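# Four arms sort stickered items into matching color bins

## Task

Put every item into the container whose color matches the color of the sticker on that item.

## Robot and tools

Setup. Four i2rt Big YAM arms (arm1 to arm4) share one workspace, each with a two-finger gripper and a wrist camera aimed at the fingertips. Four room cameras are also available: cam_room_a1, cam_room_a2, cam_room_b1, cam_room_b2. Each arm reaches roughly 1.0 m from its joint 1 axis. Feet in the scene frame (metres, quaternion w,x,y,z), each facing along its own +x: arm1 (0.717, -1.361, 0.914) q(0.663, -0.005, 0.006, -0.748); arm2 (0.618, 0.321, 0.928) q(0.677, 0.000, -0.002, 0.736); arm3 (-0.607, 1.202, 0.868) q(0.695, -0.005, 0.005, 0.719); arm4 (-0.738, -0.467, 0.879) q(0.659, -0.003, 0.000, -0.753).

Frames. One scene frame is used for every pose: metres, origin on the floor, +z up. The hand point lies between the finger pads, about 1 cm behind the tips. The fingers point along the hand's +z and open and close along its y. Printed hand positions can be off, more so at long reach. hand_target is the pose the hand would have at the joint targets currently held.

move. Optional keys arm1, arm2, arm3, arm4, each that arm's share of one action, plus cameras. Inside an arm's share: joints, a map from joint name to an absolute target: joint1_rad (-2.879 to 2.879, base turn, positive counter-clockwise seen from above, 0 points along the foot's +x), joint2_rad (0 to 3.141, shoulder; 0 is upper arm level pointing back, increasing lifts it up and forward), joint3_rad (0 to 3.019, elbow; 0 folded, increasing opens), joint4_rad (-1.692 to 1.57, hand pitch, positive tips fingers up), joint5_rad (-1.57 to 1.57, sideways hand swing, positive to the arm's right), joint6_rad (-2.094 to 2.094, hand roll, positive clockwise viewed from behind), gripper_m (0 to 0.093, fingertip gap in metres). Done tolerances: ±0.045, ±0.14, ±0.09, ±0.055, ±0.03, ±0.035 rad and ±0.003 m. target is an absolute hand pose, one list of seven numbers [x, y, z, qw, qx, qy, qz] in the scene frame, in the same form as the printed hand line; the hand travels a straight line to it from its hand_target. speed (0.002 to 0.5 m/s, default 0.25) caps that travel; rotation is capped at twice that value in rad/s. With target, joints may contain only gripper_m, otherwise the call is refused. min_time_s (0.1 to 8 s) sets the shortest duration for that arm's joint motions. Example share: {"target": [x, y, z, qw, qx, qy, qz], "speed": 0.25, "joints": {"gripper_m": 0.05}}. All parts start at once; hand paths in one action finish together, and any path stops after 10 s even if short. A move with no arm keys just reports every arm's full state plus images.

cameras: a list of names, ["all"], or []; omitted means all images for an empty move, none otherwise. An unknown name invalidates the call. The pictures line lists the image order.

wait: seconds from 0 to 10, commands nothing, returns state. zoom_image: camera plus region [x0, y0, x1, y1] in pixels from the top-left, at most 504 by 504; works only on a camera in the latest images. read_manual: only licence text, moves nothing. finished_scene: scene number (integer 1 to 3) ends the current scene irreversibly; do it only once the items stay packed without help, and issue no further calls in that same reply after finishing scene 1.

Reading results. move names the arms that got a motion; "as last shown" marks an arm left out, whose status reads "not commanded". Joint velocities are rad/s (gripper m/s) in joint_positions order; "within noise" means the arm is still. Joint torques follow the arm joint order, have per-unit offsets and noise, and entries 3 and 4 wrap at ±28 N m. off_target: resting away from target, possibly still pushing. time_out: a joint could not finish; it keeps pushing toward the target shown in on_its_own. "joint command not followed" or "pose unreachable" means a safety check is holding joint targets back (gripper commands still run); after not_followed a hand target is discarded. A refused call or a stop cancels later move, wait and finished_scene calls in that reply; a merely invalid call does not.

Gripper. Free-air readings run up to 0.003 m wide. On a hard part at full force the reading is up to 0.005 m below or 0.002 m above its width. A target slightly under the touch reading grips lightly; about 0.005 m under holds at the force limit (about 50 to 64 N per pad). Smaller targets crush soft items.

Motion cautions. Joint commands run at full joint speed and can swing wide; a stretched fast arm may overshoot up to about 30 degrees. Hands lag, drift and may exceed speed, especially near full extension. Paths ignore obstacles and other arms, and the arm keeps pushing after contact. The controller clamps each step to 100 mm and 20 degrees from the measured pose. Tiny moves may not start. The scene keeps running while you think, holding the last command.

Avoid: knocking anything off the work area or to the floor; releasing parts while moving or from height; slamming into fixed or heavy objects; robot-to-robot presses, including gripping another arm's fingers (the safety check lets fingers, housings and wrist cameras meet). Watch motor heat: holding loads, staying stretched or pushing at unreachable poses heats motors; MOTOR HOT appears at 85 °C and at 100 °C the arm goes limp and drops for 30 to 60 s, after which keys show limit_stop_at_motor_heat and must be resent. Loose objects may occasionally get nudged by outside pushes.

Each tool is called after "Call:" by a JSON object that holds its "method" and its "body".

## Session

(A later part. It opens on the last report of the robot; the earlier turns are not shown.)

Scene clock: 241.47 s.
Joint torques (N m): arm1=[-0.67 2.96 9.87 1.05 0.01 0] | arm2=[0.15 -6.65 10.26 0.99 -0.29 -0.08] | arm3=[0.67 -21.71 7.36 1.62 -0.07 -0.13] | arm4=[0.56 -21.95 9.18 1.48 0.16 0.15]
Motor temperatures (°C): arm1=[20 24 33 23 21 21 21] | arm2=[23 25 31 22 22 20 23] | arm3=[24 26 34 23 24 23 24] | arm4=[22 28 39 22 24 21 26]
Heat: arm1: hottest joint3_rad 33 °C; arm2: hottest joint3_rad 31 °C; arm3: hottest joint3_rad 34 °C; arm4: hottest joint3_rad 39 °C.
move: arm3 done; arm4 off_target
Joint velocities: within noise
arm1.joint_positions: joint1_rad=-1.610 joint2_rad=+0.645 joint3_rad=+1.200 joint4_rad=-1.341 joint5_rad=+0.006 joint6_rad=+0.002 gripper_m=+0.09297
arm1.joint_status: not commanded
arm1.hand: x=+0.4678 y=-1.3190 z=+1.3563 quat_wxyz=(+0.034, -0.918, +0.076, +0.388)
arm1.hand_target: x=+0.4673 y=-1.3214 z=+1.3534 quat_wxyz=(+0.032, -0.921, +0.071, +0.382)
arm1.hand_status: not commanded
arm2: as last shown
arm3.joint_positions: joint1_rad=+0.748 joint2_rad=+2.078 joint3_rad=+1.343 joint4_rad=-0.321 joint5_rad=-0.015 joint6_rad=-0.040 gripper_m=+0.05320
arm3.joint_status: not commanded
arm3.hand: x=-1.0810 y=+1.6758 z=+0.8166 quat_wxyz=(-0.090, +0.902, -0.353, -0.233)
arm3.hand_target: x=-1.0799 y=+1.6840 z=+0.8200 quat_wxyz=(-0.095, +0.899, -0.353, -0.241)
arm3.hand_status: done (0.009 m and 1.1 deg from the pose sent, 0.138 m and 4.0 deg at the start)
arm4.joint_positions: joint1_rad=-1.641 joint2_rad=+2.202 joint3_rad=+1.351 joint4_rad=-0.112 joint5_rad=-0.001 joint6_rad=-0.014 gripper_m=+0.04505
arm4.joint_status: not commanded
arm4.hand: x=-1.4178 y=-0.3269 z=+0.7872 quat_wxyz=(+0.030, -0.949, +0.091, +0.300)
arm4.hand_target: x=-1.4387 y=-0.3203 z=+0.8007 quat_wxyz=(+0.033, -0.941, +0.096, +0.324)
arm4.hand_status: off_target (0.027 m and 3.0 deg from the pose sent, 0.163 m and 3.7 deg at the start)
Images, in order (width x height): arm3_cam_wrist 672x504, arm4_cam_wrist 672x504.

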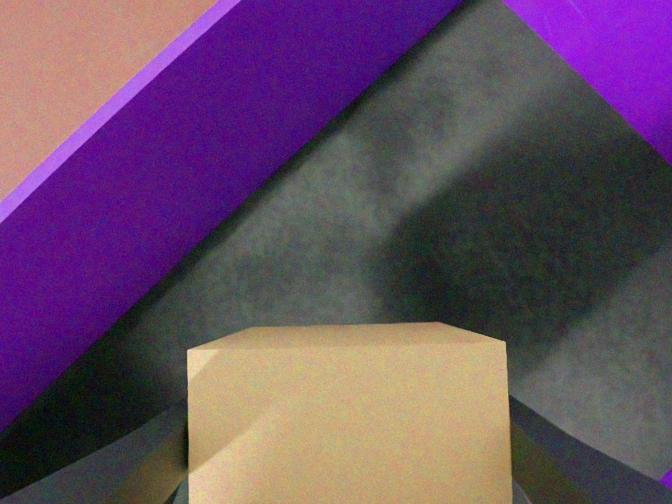

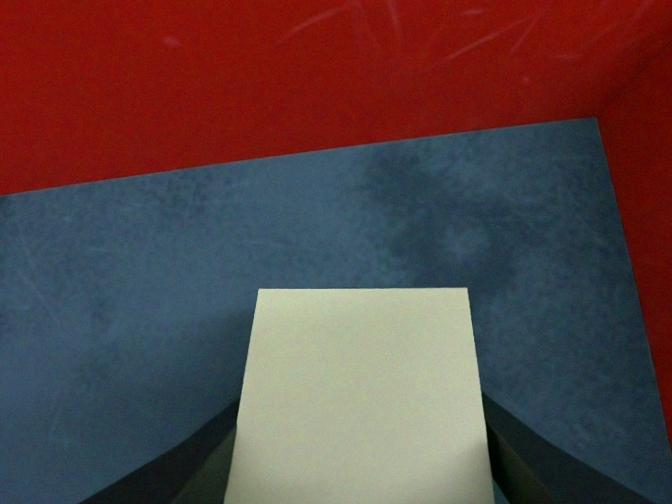

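Call:
{"method": "move", "body": {"arm3": {"target":[-1.08,1.684,0.785,0.0946,-0.899,0.3532,0.2409],"speed":0.08}, "arm4": {"target":[-1.44,-0.320,0.78,0.0332,-0.9406,0.0963,0.3239],"speed":0.08}}}

Call:
{"method": "move", "body": {"arm3": {"target":[-1.08,1.684,0.772,0.0946,-0.899,0.3532,0.2409],"speed":0.05}, "arm4": {"target":[-1.44,-0.320,0.768,0.0332,-0.9406,0.0963,0.3239],"speed":0.05}}}

Call:
{"method": "move", "body": {"arm3": {"target":[-1.08,1.684,0.762,0.0946,-0.899,0.3532,0.2409],"speed":0.05}, "arm4": {"target":[-1.44,-0.320,0.757,0.0332,-0.9406,0.0963,0.3239],"speed":0.05}, "cameras": ["arm3_cam_wrist","arm4_cam_wrist"]}}

Scene clock: 248.57 s.
Joint torques (N m): arm1=[-0.73 2.32 10.13 1.2 0.01 0.04] | arm2=[0.09 -6.59 10.25 0.98 -0.3 -0.08] | arm3=[0.79 -21.25 6.65 1.66 -0.06 -0.12] | arm4=[0.79 -20.89 9.16 1.69 0.17 0.13]
Motor temperatures (°C): arm1=[20 24 33 23 21 21 21] | arm2=[23 25 31 22 22 20 23] | arm3=[24 27 33 23 24 23 24] | arm4=[22 28 38 22 24 21 26]
Heat: arm1: hottest joint3_rad 33 °C; arm2: hottest joint3_rad 31 °C; arm3: hottest joint3_rad 33 °C; arm4: hottest joint3_rad 38 °C.
move: arm3 done; arm4 off_target
Joint velocities: within noise
arm1, arm2: as last shown
arm3.joint_positions: joint1_rad=+0.748 joint2_rad=+2.135 joint3_rad=+1.343 joint4_rad=-0.253 joint5_rad=-0.015 joint6_rad=-0.041 gripper_m=+0.05320
arm3.joint_status: not commanded
arm3.hand: x=-1.0838 y=+1.6781 z=+0.7879 quat_wxyz=(-0.092, +0.900, -0.353, -0.238)
arm3.hand_target: x=-1.0799 y=+1.6840 z=+0.7852 quat_wxyz=(-0.095, +0.899, -0.353, -0.241)
arm3.hand_status: done (0.008 m and 0.5 deg from the pose sent, 0.033 m and 1.1 deg at the start)
arm4.joint_positions: joint1_rad=-1.641 joint2_rad=+2.226 joint3_rad=+1.355 joint4_rad=-0.077 joint5_rad=-0.001 joint6_rad=-0.014 gripper_m=+0.04505
arm4.joint_status: not commanded
arm4.hand: x=-1.4211 y=-0.3263 z=+0.7772 quat_wxyz=(+0.031, -0.947, +0.090, +0.306)
arm4.hand_target: x=-1.4389 y=-0.3203 z=+0.7806 quat_wxyz=(+0.033, -0.941, +0.096, +0.324)
arm4.hand_status: off_target (0.020 m and 2.3 deg from the pose sent, 0.024 m and 3.0 deg at the start)
pictures: none

Scene clock: 249.57 s.
Joint torques (N m): arm1=[-1.03 2.55 10.07 1.16 0.03 0.01] | arm2=[0.09 -6.71 10.22 0.98 -0.3 -0.08] | arm3=[0.67 -20.78 6.49 1.74 -0.08 -0.12] | arm4=[0.97 -21.01 8.99 1.57 0.16 0.13]
Motor temperatures (°C): arm1=[20 24 33 23 21 21 21] | arm2=[23 25 31 22 22 20 23] | arm3=[24 27 33 23 24 23 24] | arm4=[22 28 38 22 24 21 26]
Heat: arm1: hottest joint3_rad 33 °C; arm2: hottest joint3_rad 31 °C; arm3: hottest joint3_rad 33 °C; arm4: hottest joint3_rad 38 °C.
move: arm3 done; arm4 off_target
Joint velocities: within noise
arm1, arm2: as last shown
arm3.joint_positions: joint1_rad=+0.748 joint2_rad=+2.153 joint3_rad=+1.343 joint4_rad=-0.230 joint5_rad=-0.015 joint6_rad=-0.041 gripper_m=+0.05320
arm3.joint_status: not commanded
arm3.hand: x=-1.0847 y=+1.6790 z=+0.7791 quat_wxyz=(-0.093, +0.900, -0.352, -0.240)
arm3.hand_target: x=-1.0798 y=+1.6839 z=+0.7720 quat_wxyz=(-0.095, +0.899, -0.353, -0.241)
arm3.hand_status: done (0.010 m and 0.3 deg from the pose sent, 0.017 m and 0.5 deg at the start)
arm4.joint_positions: joint1_rad=-1.641 joint2_rad=+2.249 joint3_rad=+1.357 joint4_rad=-0.057 joint5_rad=-0.001 joint6_rad=-0.014 gripper_m=+0.04505
arm4.joint_status: not commanded
arm4.hand: x=-1.4208 y=-0.3264 z=+0.7658 quat_wxyz=(+0.031, -0.947, +0.090, +0.306)
arm4.hand_target: x=-1.4390 y=-0.3203 z=+0.7687 quat_wxyz=(+0.033, -0.941, +0.096, +0.324)
arm4.hand_status: off_target (0.020 m and 2.3 deg from the pose sent, 0.022 m and 2.3 deg at the start)
pictures: none

Scene clock: 250.53 s.
Joint torques (N m): arm1=[-0.79 2.37 9.83 1.24 0.02 0.07] | arm2=[0.15 -6.71 10.24 0.98 -0.29 -0.08] | arm3=[0.5 -20.6 6.54 1.65 -0.06 -0.11] | arm4=[0.44 -21.6 8.81 1.66 0.22 0.13]
Motor temperatures (°C): arm1=[20 24 33 23 21 21 21] | arm2=[23 25 31 22 22 20 23] | arm3=[24 27 33 23 24 23 24] | arm4=[22 28 38 22 24 21 26]
Heat: arm1: hottest joint3_rad 33 °C; arm2: hottest joint3_rad 31 °C; arm3: hottest joint3_rad 33 °C; arm4: hottest joint3_rad 38 °C.
move: arm3 off_target; arm4 off_target
Joint velocities: within noise
arm1, arm2: as last shown
arm3.joint_positions: joint1_rad=+0.748 joint2_rad=+2.170 joint3_rad=+1.343 joint4_rad=-0.210 joint5_rad=-0.016 joint6_rad=-0.041 gripper_m=+0.05320
arm3.joint_status: not commanded
arm3.hand: x=-1.0851 y=+1.6792 z=+0.7704 quat_wxyz=(-0.093, +0.900, -0.352, -0.241)
arm3.hand_target: x=-1.0799 y=+1.6839 z=+0.7623 quat_wxyz=(-0.095, +0.899, -0.353, -0.241)
arm3.hand_status: off_target (0.011 m and 0.2 deg from the pose sent, 0.019 m and 0.3 deg at the start)
arm4.joint_positions: joint1_rad=-1.641 joint2_rad=+2.270 joint3_rad=+1.362 joint4_rad=-0.039 joint5_rad=-0.001 joint6_rad=-0.014 gripper_m=+0.04505
arm4.joint_status: not commanded
arm4.hand: x=-1.4219 y=-0.3262 z=+0.7560 quat_wxyz=(+0.031, -0.947, +0.090, +0.307)
arm4.hand_target: x=-1.4391 y=-0.3203 z=+0.7576 quat_wxyz=(+0.033, -0.941, +0.096, +0.324)
arm4.hand_status: off_target (0.019 m and 2.2 deg from the pose sent, 0.022 m and 2.3 deg at the start)
Images, in order (width x height): arm3_cam_wrist 672x504, arm4_cam_wrist 672x504.

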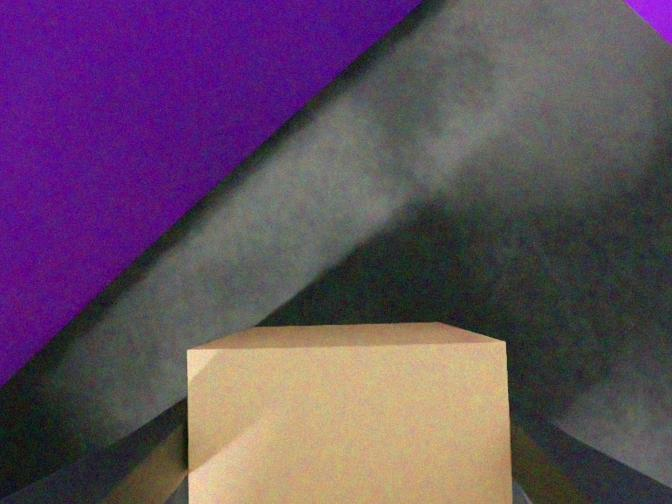

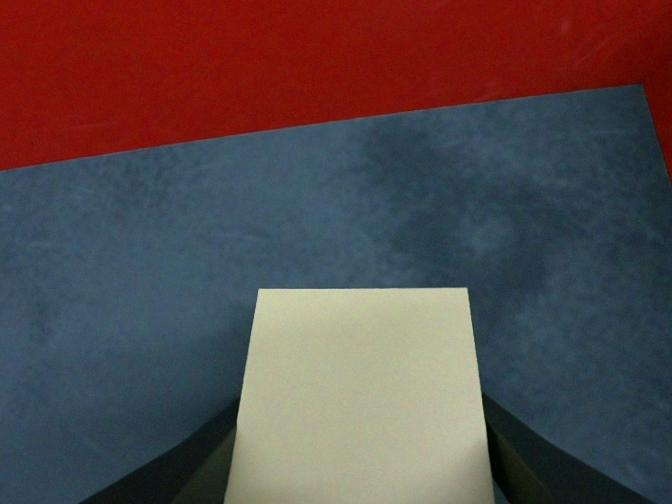

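Call:
{"method": "move", "body": {"arm3": {"target":[-1.08,1.684,0.753,0.0946,-0.899,0.3532,0.2409],"speed":0.04}, "arm4": {"target":[-1.44,-0.320,0.748,0.0332,-0.9406,0.0963,0.3239],"speed":0.04}}}

Call:
{"method": "move", "body": {"arm3": {"target":[-1.08,1.684,0.744,0.0946,-0.899,0.3532,0.2409],"speed":0.04}, "arm4": {"target":[-1.44,-0.320,0.739,0.0332,-0.9406,0.0963,0.3239],"speed":0.04}, "cameras": ["arm3_cam_wrist","arm4_cam_wrist"]}}

Scene clock: 261.63 s.
Joint torques (N m): arm1=[-1.49 3.37 9.92 1.1 0.01 0.03] | arm2=[0.21 -6.65 10.25 0.95 -0.29 -0.07] | arm3=[0.73 -19.43 6.61 1.73 -0.06 -0.11] | arm4=[0.91 -20.42 8.62 1.65 0.18 0.14]
Motor temperatures (°C): arm1=[20 24 33 23 21 21 21] | arm2=[23 25 31 22 22 20 23] | arm3=[24 26 32 23 24 23 25] | arm4=[22 28 37 22 24 21 26]
Heat: arm1: hottest joint3_rad 33 °C; arm2: hottest joint3_rad 31 °C; arm3: hottest joint3_rad 32 °C; arm4: hottest joint3_rad 37 °C.
move: arm3 off_target; arm4 off_target
Joint velocities: within noise
arm1, arm2: as last shown
arm3.joint_positions: joint1_rad=+0.748 joint2_rad=+2.174 joint3_rad=+1.343 joint4_rad=-0.195 joint5_rad=-0.016 joint6_rad=-0.042 gripper_m=+0.05320
arm3.joint_status: not commanded
arm3.hand: x=-1.0869 y=+1.6809 z=+0.7701 quat_wxyz=(-0.096, +0.898, -0.351, -0.247)
arm3.hand_target: x=-1.0796 y=+1.6836 z=+0.7535 quat_wxyz=(-0.095, +0.899, -0.353, -0.241)
arm3.hand_status: off_target (0.019 m and 0.7 deg from the pose sent, 0.019 m and 0.2 deg at the start)
arm4.joint_positions: joint1_rad=-1.641 joint2_rad=+2.280 joint3_rad=+1.369 joint4_rad=-0.023 joint5_rad=-0.001 joint6_rad=-0.014 gripper_m=+0.04505
arm4.joint_status: not commanded
arm4.hand: x=-1.4261 y=-0.3254 z=+0.7546 quat_wxyz=(+0.032, -0.945, +0.090, +0.314)
arm4.hand_target: x=-1.4390 y=-0.3203 z=+0.7483 quat_wxyz=(+0.033, -0.941, +0.096, +0.324)
arm4.hand_status: off_target (0.016 m and 1.4 deg from the pose sent, 0.021 m and 2.2 deg at the start)
pictures: none

Scene clock: 262.60 s.
Joint torques (N m): arm1=[-0.73 2.9 10.04 1.13 0.06 0.04] | arm2=[0.21 -6.71 10.25 1.02 -0.29 -0.08] | arm3=[0.56 -18.26 6.56 1.72 -0.06 -0.1] | arm4=[0.79 -19.72 8.4 1.55 0.18 0.12]
Motor temperatures (°C): arm1=[20 24 33 23 21 21 21] | arm2=[23 25 31 22 22 20 23] | arm3=[24 26 32 23 24 23 25] | arm4=[22 28 37 22 24 21 26]
Heat: arm1: hottest joint3_rad 33 °C; arm2: hottest joint3_rad 31 °C; arm3: hottest joint3_rad 32 °C; arm4: hottest joint3_rad 37 °C.
move: arm3 off_target; arm4 off_target
Joint velocities: within noise
arm1, arm2: as last shown
arm3.joint_positions: joint1_rad=+0.748 joint2_rad=+2.178 joint3_rad=+1.343 joint4_rad=-0.178 joint5_rad=-0.016 joint6_rad=-0.043 gripper_m=+0.05320
arm3.joint_status: not commanded
arm3.hand: x=-1.0888 y=+1.6829 z=+0.7697 quat_wxyz=(-0.099, +0.897, -0.350, -0.252)
arm3.hand_target: x=-1.0792 y=+1.6831 z=+0.7446 quat_wxyz=(-0.094, +0.899, -0.353, -0.241)
arm3.hand_status: off_target (0.027 m and 1.4 deg from the pose sent, 0.027 m and 0.7 deg at the start)
arm4.joint_positions: joint1_rad=-1.641 joint2_rad=+2.288 joint3_rad=+1.377 joint4_rad=-0.005 joint5_rad=-0.001 joint6_rad=-0.014 gripper_m=+0.04505
arm4.joint_status: not commanded
arm4.hand: x=-1.4310 y=-0.3243 z=+0.7544 quat_wxyz=(+0.032, -0.942, +0.090, +0.321)
arm4.hand_target: x=-1.4389 y=-0.3203 z=+0.7395 quat_wxyz=(+0.033, -0.941, +0.096, +0.324)
arm4.hand_status: off_target (0.018 m and 0.8 deg from the pose sent, 0.022 m and 1.4 deg at the start)
Images, in order (width x height): arm3_cam_wrist 672x504, arm4_cam_wrist 672x504.

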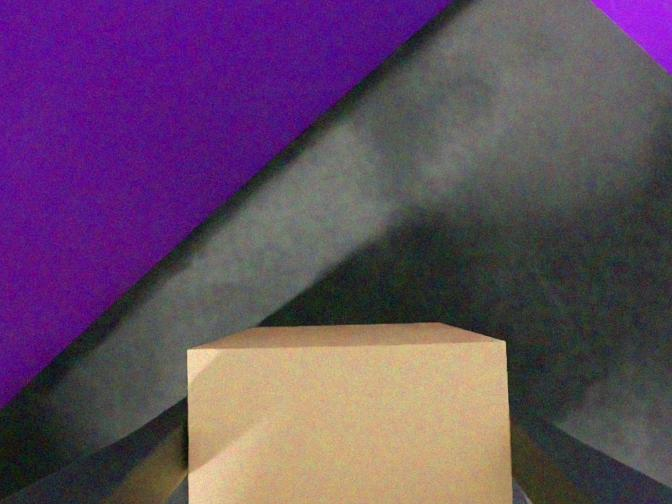

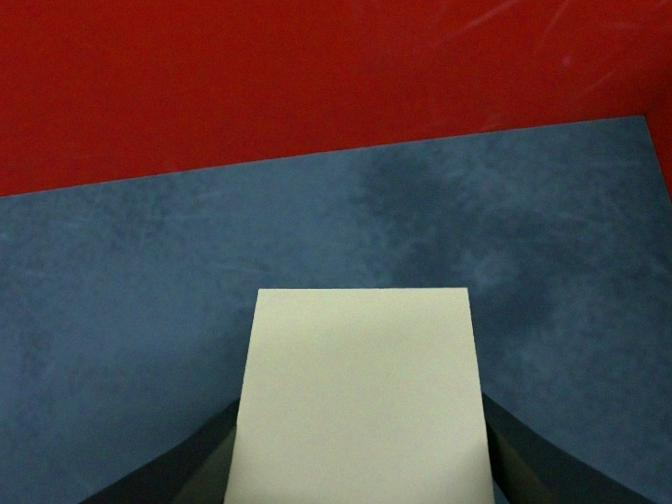

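Call:
{"method": "move", "body": {"arm3": {"joints":{"gripper_m":0.093}}, "arm4": {"joints":{"gripper_m":0.093}}}}

Call:
{"method": "move", "body": {"arm3": {"target":[-1.04,1.65,0.92,0.0946,-0.899,0.3532,0.2409],"speed":0.2}, "arm4": {"target":[-1.38,-0.33,0.91,0.0332,-0.9406,0.0963,0.3239],"speed":0.2}, "cameras": ["arm3_cam_wrist","arm4_cam_wrist"]}}

Scene clock: 268.73 s.
Joint torques (N m): arm1=[-0.67 3.08 10.03 1.14 -0.02 0.03] | arm2=[0.09 -6.65 10.25 0.96 -0.29 -0.08] | arm3=[0.79 -20.78 6.34 1.52 -0.06 -0.1] | arm4=[0.73 -21.25 8.35 1.55 0.17 0.09]
Motor temperatures (°C): arm1=[20 24 33 23 21 21 21] | arm2=[23 25 31 22 22 20 23] | arm3=[24 27 31 23 24 23 25] | arm4=[22 28 36 22 24 21 26]
Heat: arm1: hottest joint3_rad 33 °C; arm2: hottest joint3_rad 31 °C; arm3: hottest joint3_rad 31 °C; arm4: hottest joint3_rad 36 °C.
move: arm3 done; arm4 done
Joint velocities: within noise
arm1, arm2: as last shown
arm3.joint_positions: joint1_rad=+0.748 joint2_rad=+2.205 joint3_rad=+1.343 joint4_rad=-0.174 joint5_rad=-0.016 joint6_rad=-0.043 gripper_m=+0.09297
arm3.joint_status: all done
arm3.hand: x=-1.0850 y=+1.6787 z=+0.7523 quat_wxyz=(-0.094, +0.900, -0.351, -0.242)
arm3.hand_target: x=-1.0794 y=+1.6832 z=+0.7449 quat_wxyz=(-0.095, +0.899, -0.353, -0.241)
arm3.hand_status: not commanded
arm4.joint_positions: joint1_rad=-1.641 joint2_rad=+2.304 joint3_rad=+1.377 joint4_rad=-0.005 joint5_rad=-0.001 joint6_rad=-0.014 gripper_m=+0.09291
arm4.joint_status: all done
arm4.hand: x=-1.4269 y=-0.3252 z=+0.7434 quat_wxyz=(+0.032, -0.945, +0.090, +0.314)
arm4.hand_target: x=-1.4389 y=-0.3203 z=+0.7395 quat_wxyz=(+0.033, -0.941, +0.096, +0.324)
arm4.hand_status: not commanded
pictures: none

Scene clock: 270.33 s.
Joint torques (N m): arm1=[-0.79 3.25 10.09 1.14 0.03 0] | arm2=[0.03 -6.71 10.25 0.94 -0.29 -0.08] | arm3=[0.32 -18.78 7.46 0.66 -0.07 -0.12] | arm4=[0.62 -19.66 7.21 0.69 0.1 0.07]
Motor temperatures (°C): arm1=[20 24 33 23 21 21 21] | arm2=[23 25 31 22 22 20 23] | arm3=[24 27 31 23 24 23 25] | arm4=[22 28 36 22 24 21 26]
Heat: arm1: hottest joint3_rad 33 °C; arm2: hottest joint3_rad 31 °C; arm3: hottest joint3_rad 31 °C; arm4: hottest joint3_rad 36 °C.
move: arm3 off_target; arm4 done
Joint velocities: within noise
arm1: as last shown
arm2.joint_positions: joint1_rad=+0.621 joint2_rad=+1.055 joint3_rad=+0.968 joint4_rad=-1.085 joint5_rad=-0.090 joint6_rad=-0.216 gripper_m=+0.09292
arm2.joint_status: not commanded
arm2.hand: x=+0.3655 y=+0.5923 z=+1.1612 quat_wxyz=(-0.066, +0.931, -0.303, -0.192)
arm2.hand_target: x=+0.3700 y=+0.5899 z=+1.1502 quat_wxyz=(-0.057, +0.935, -0.301, -0.177)
arm2.hand_status: not commanded
arm3.joint_positions: joint1_rad=+0.745 joint2_rad=+1.809 joint3_rad=+1.233 joint4_rad=-0.448 joint5_rad=-0.019 joint6_rad=-0.046 gripper_m=+0.09297
arm3.joint_status: not commanded
arm3.hand: x=-1.0494 y=+1.6467 z=+0.9235 quat_wxyz=(-0.095, +0.899, -0.350, -0.247)
arm3.hand_target: x=-1.0401 y=+1.6499 z=+0.9201 quat_wxyz=(-0.095, +0.899, -0.353, -0.241)
arm3.hand_status: off_target (0.011 m and 0.9 deg from the pose sent, 0.176 m and 0.3 deg at the start)
arm4.joint_positions: joint1_rad=-1.641 joint2_rad=+1.904 joint3_rad=+1.216 joint4_rad=-0.213 joint5_rad=-0.001 joint6_rad=-0.014 gripper_m=+0.09291
arm4.joint_status: not commanded
arm4.hand: x=-1.3835 y=-0.3334 z=+0.9111 quat_wxyz=(+0.033, -0.939, +0.090, +0.329)
arm4.hand_target: x=-1.3800 y=-0.3301 z=+0.9100 quat_wxyz=(+0.033, -0.941, +0.096, +0.324)
arm4.hand_status: done (0.005 m and 1.0 deg from the pose sent, 0.173 m and 1.4 deg at the start)
Images, in order (width x height): arm3_cam_wrist 672x504, arm4_cam_wrist 672x504.

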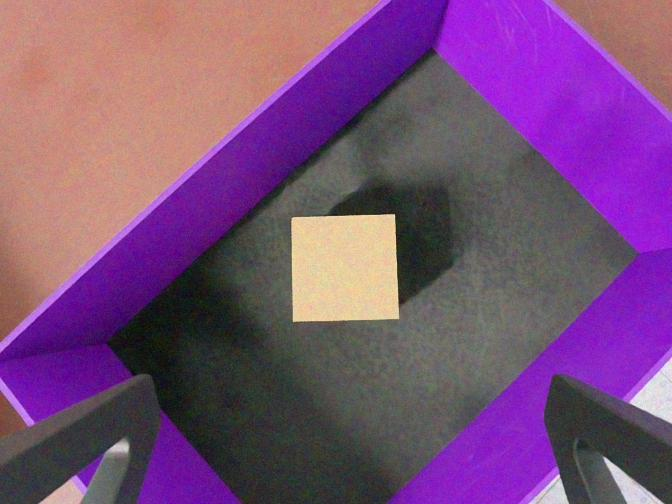

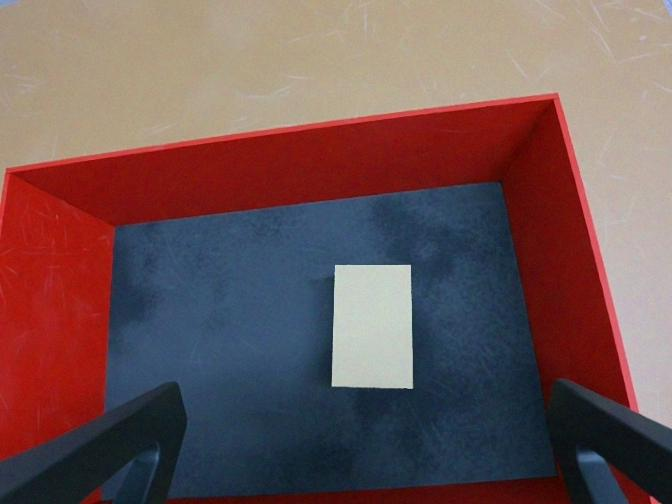

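Call:
{"method": "finished_scene", "body": {"scene": 3}}

The scene is finished: the task was done.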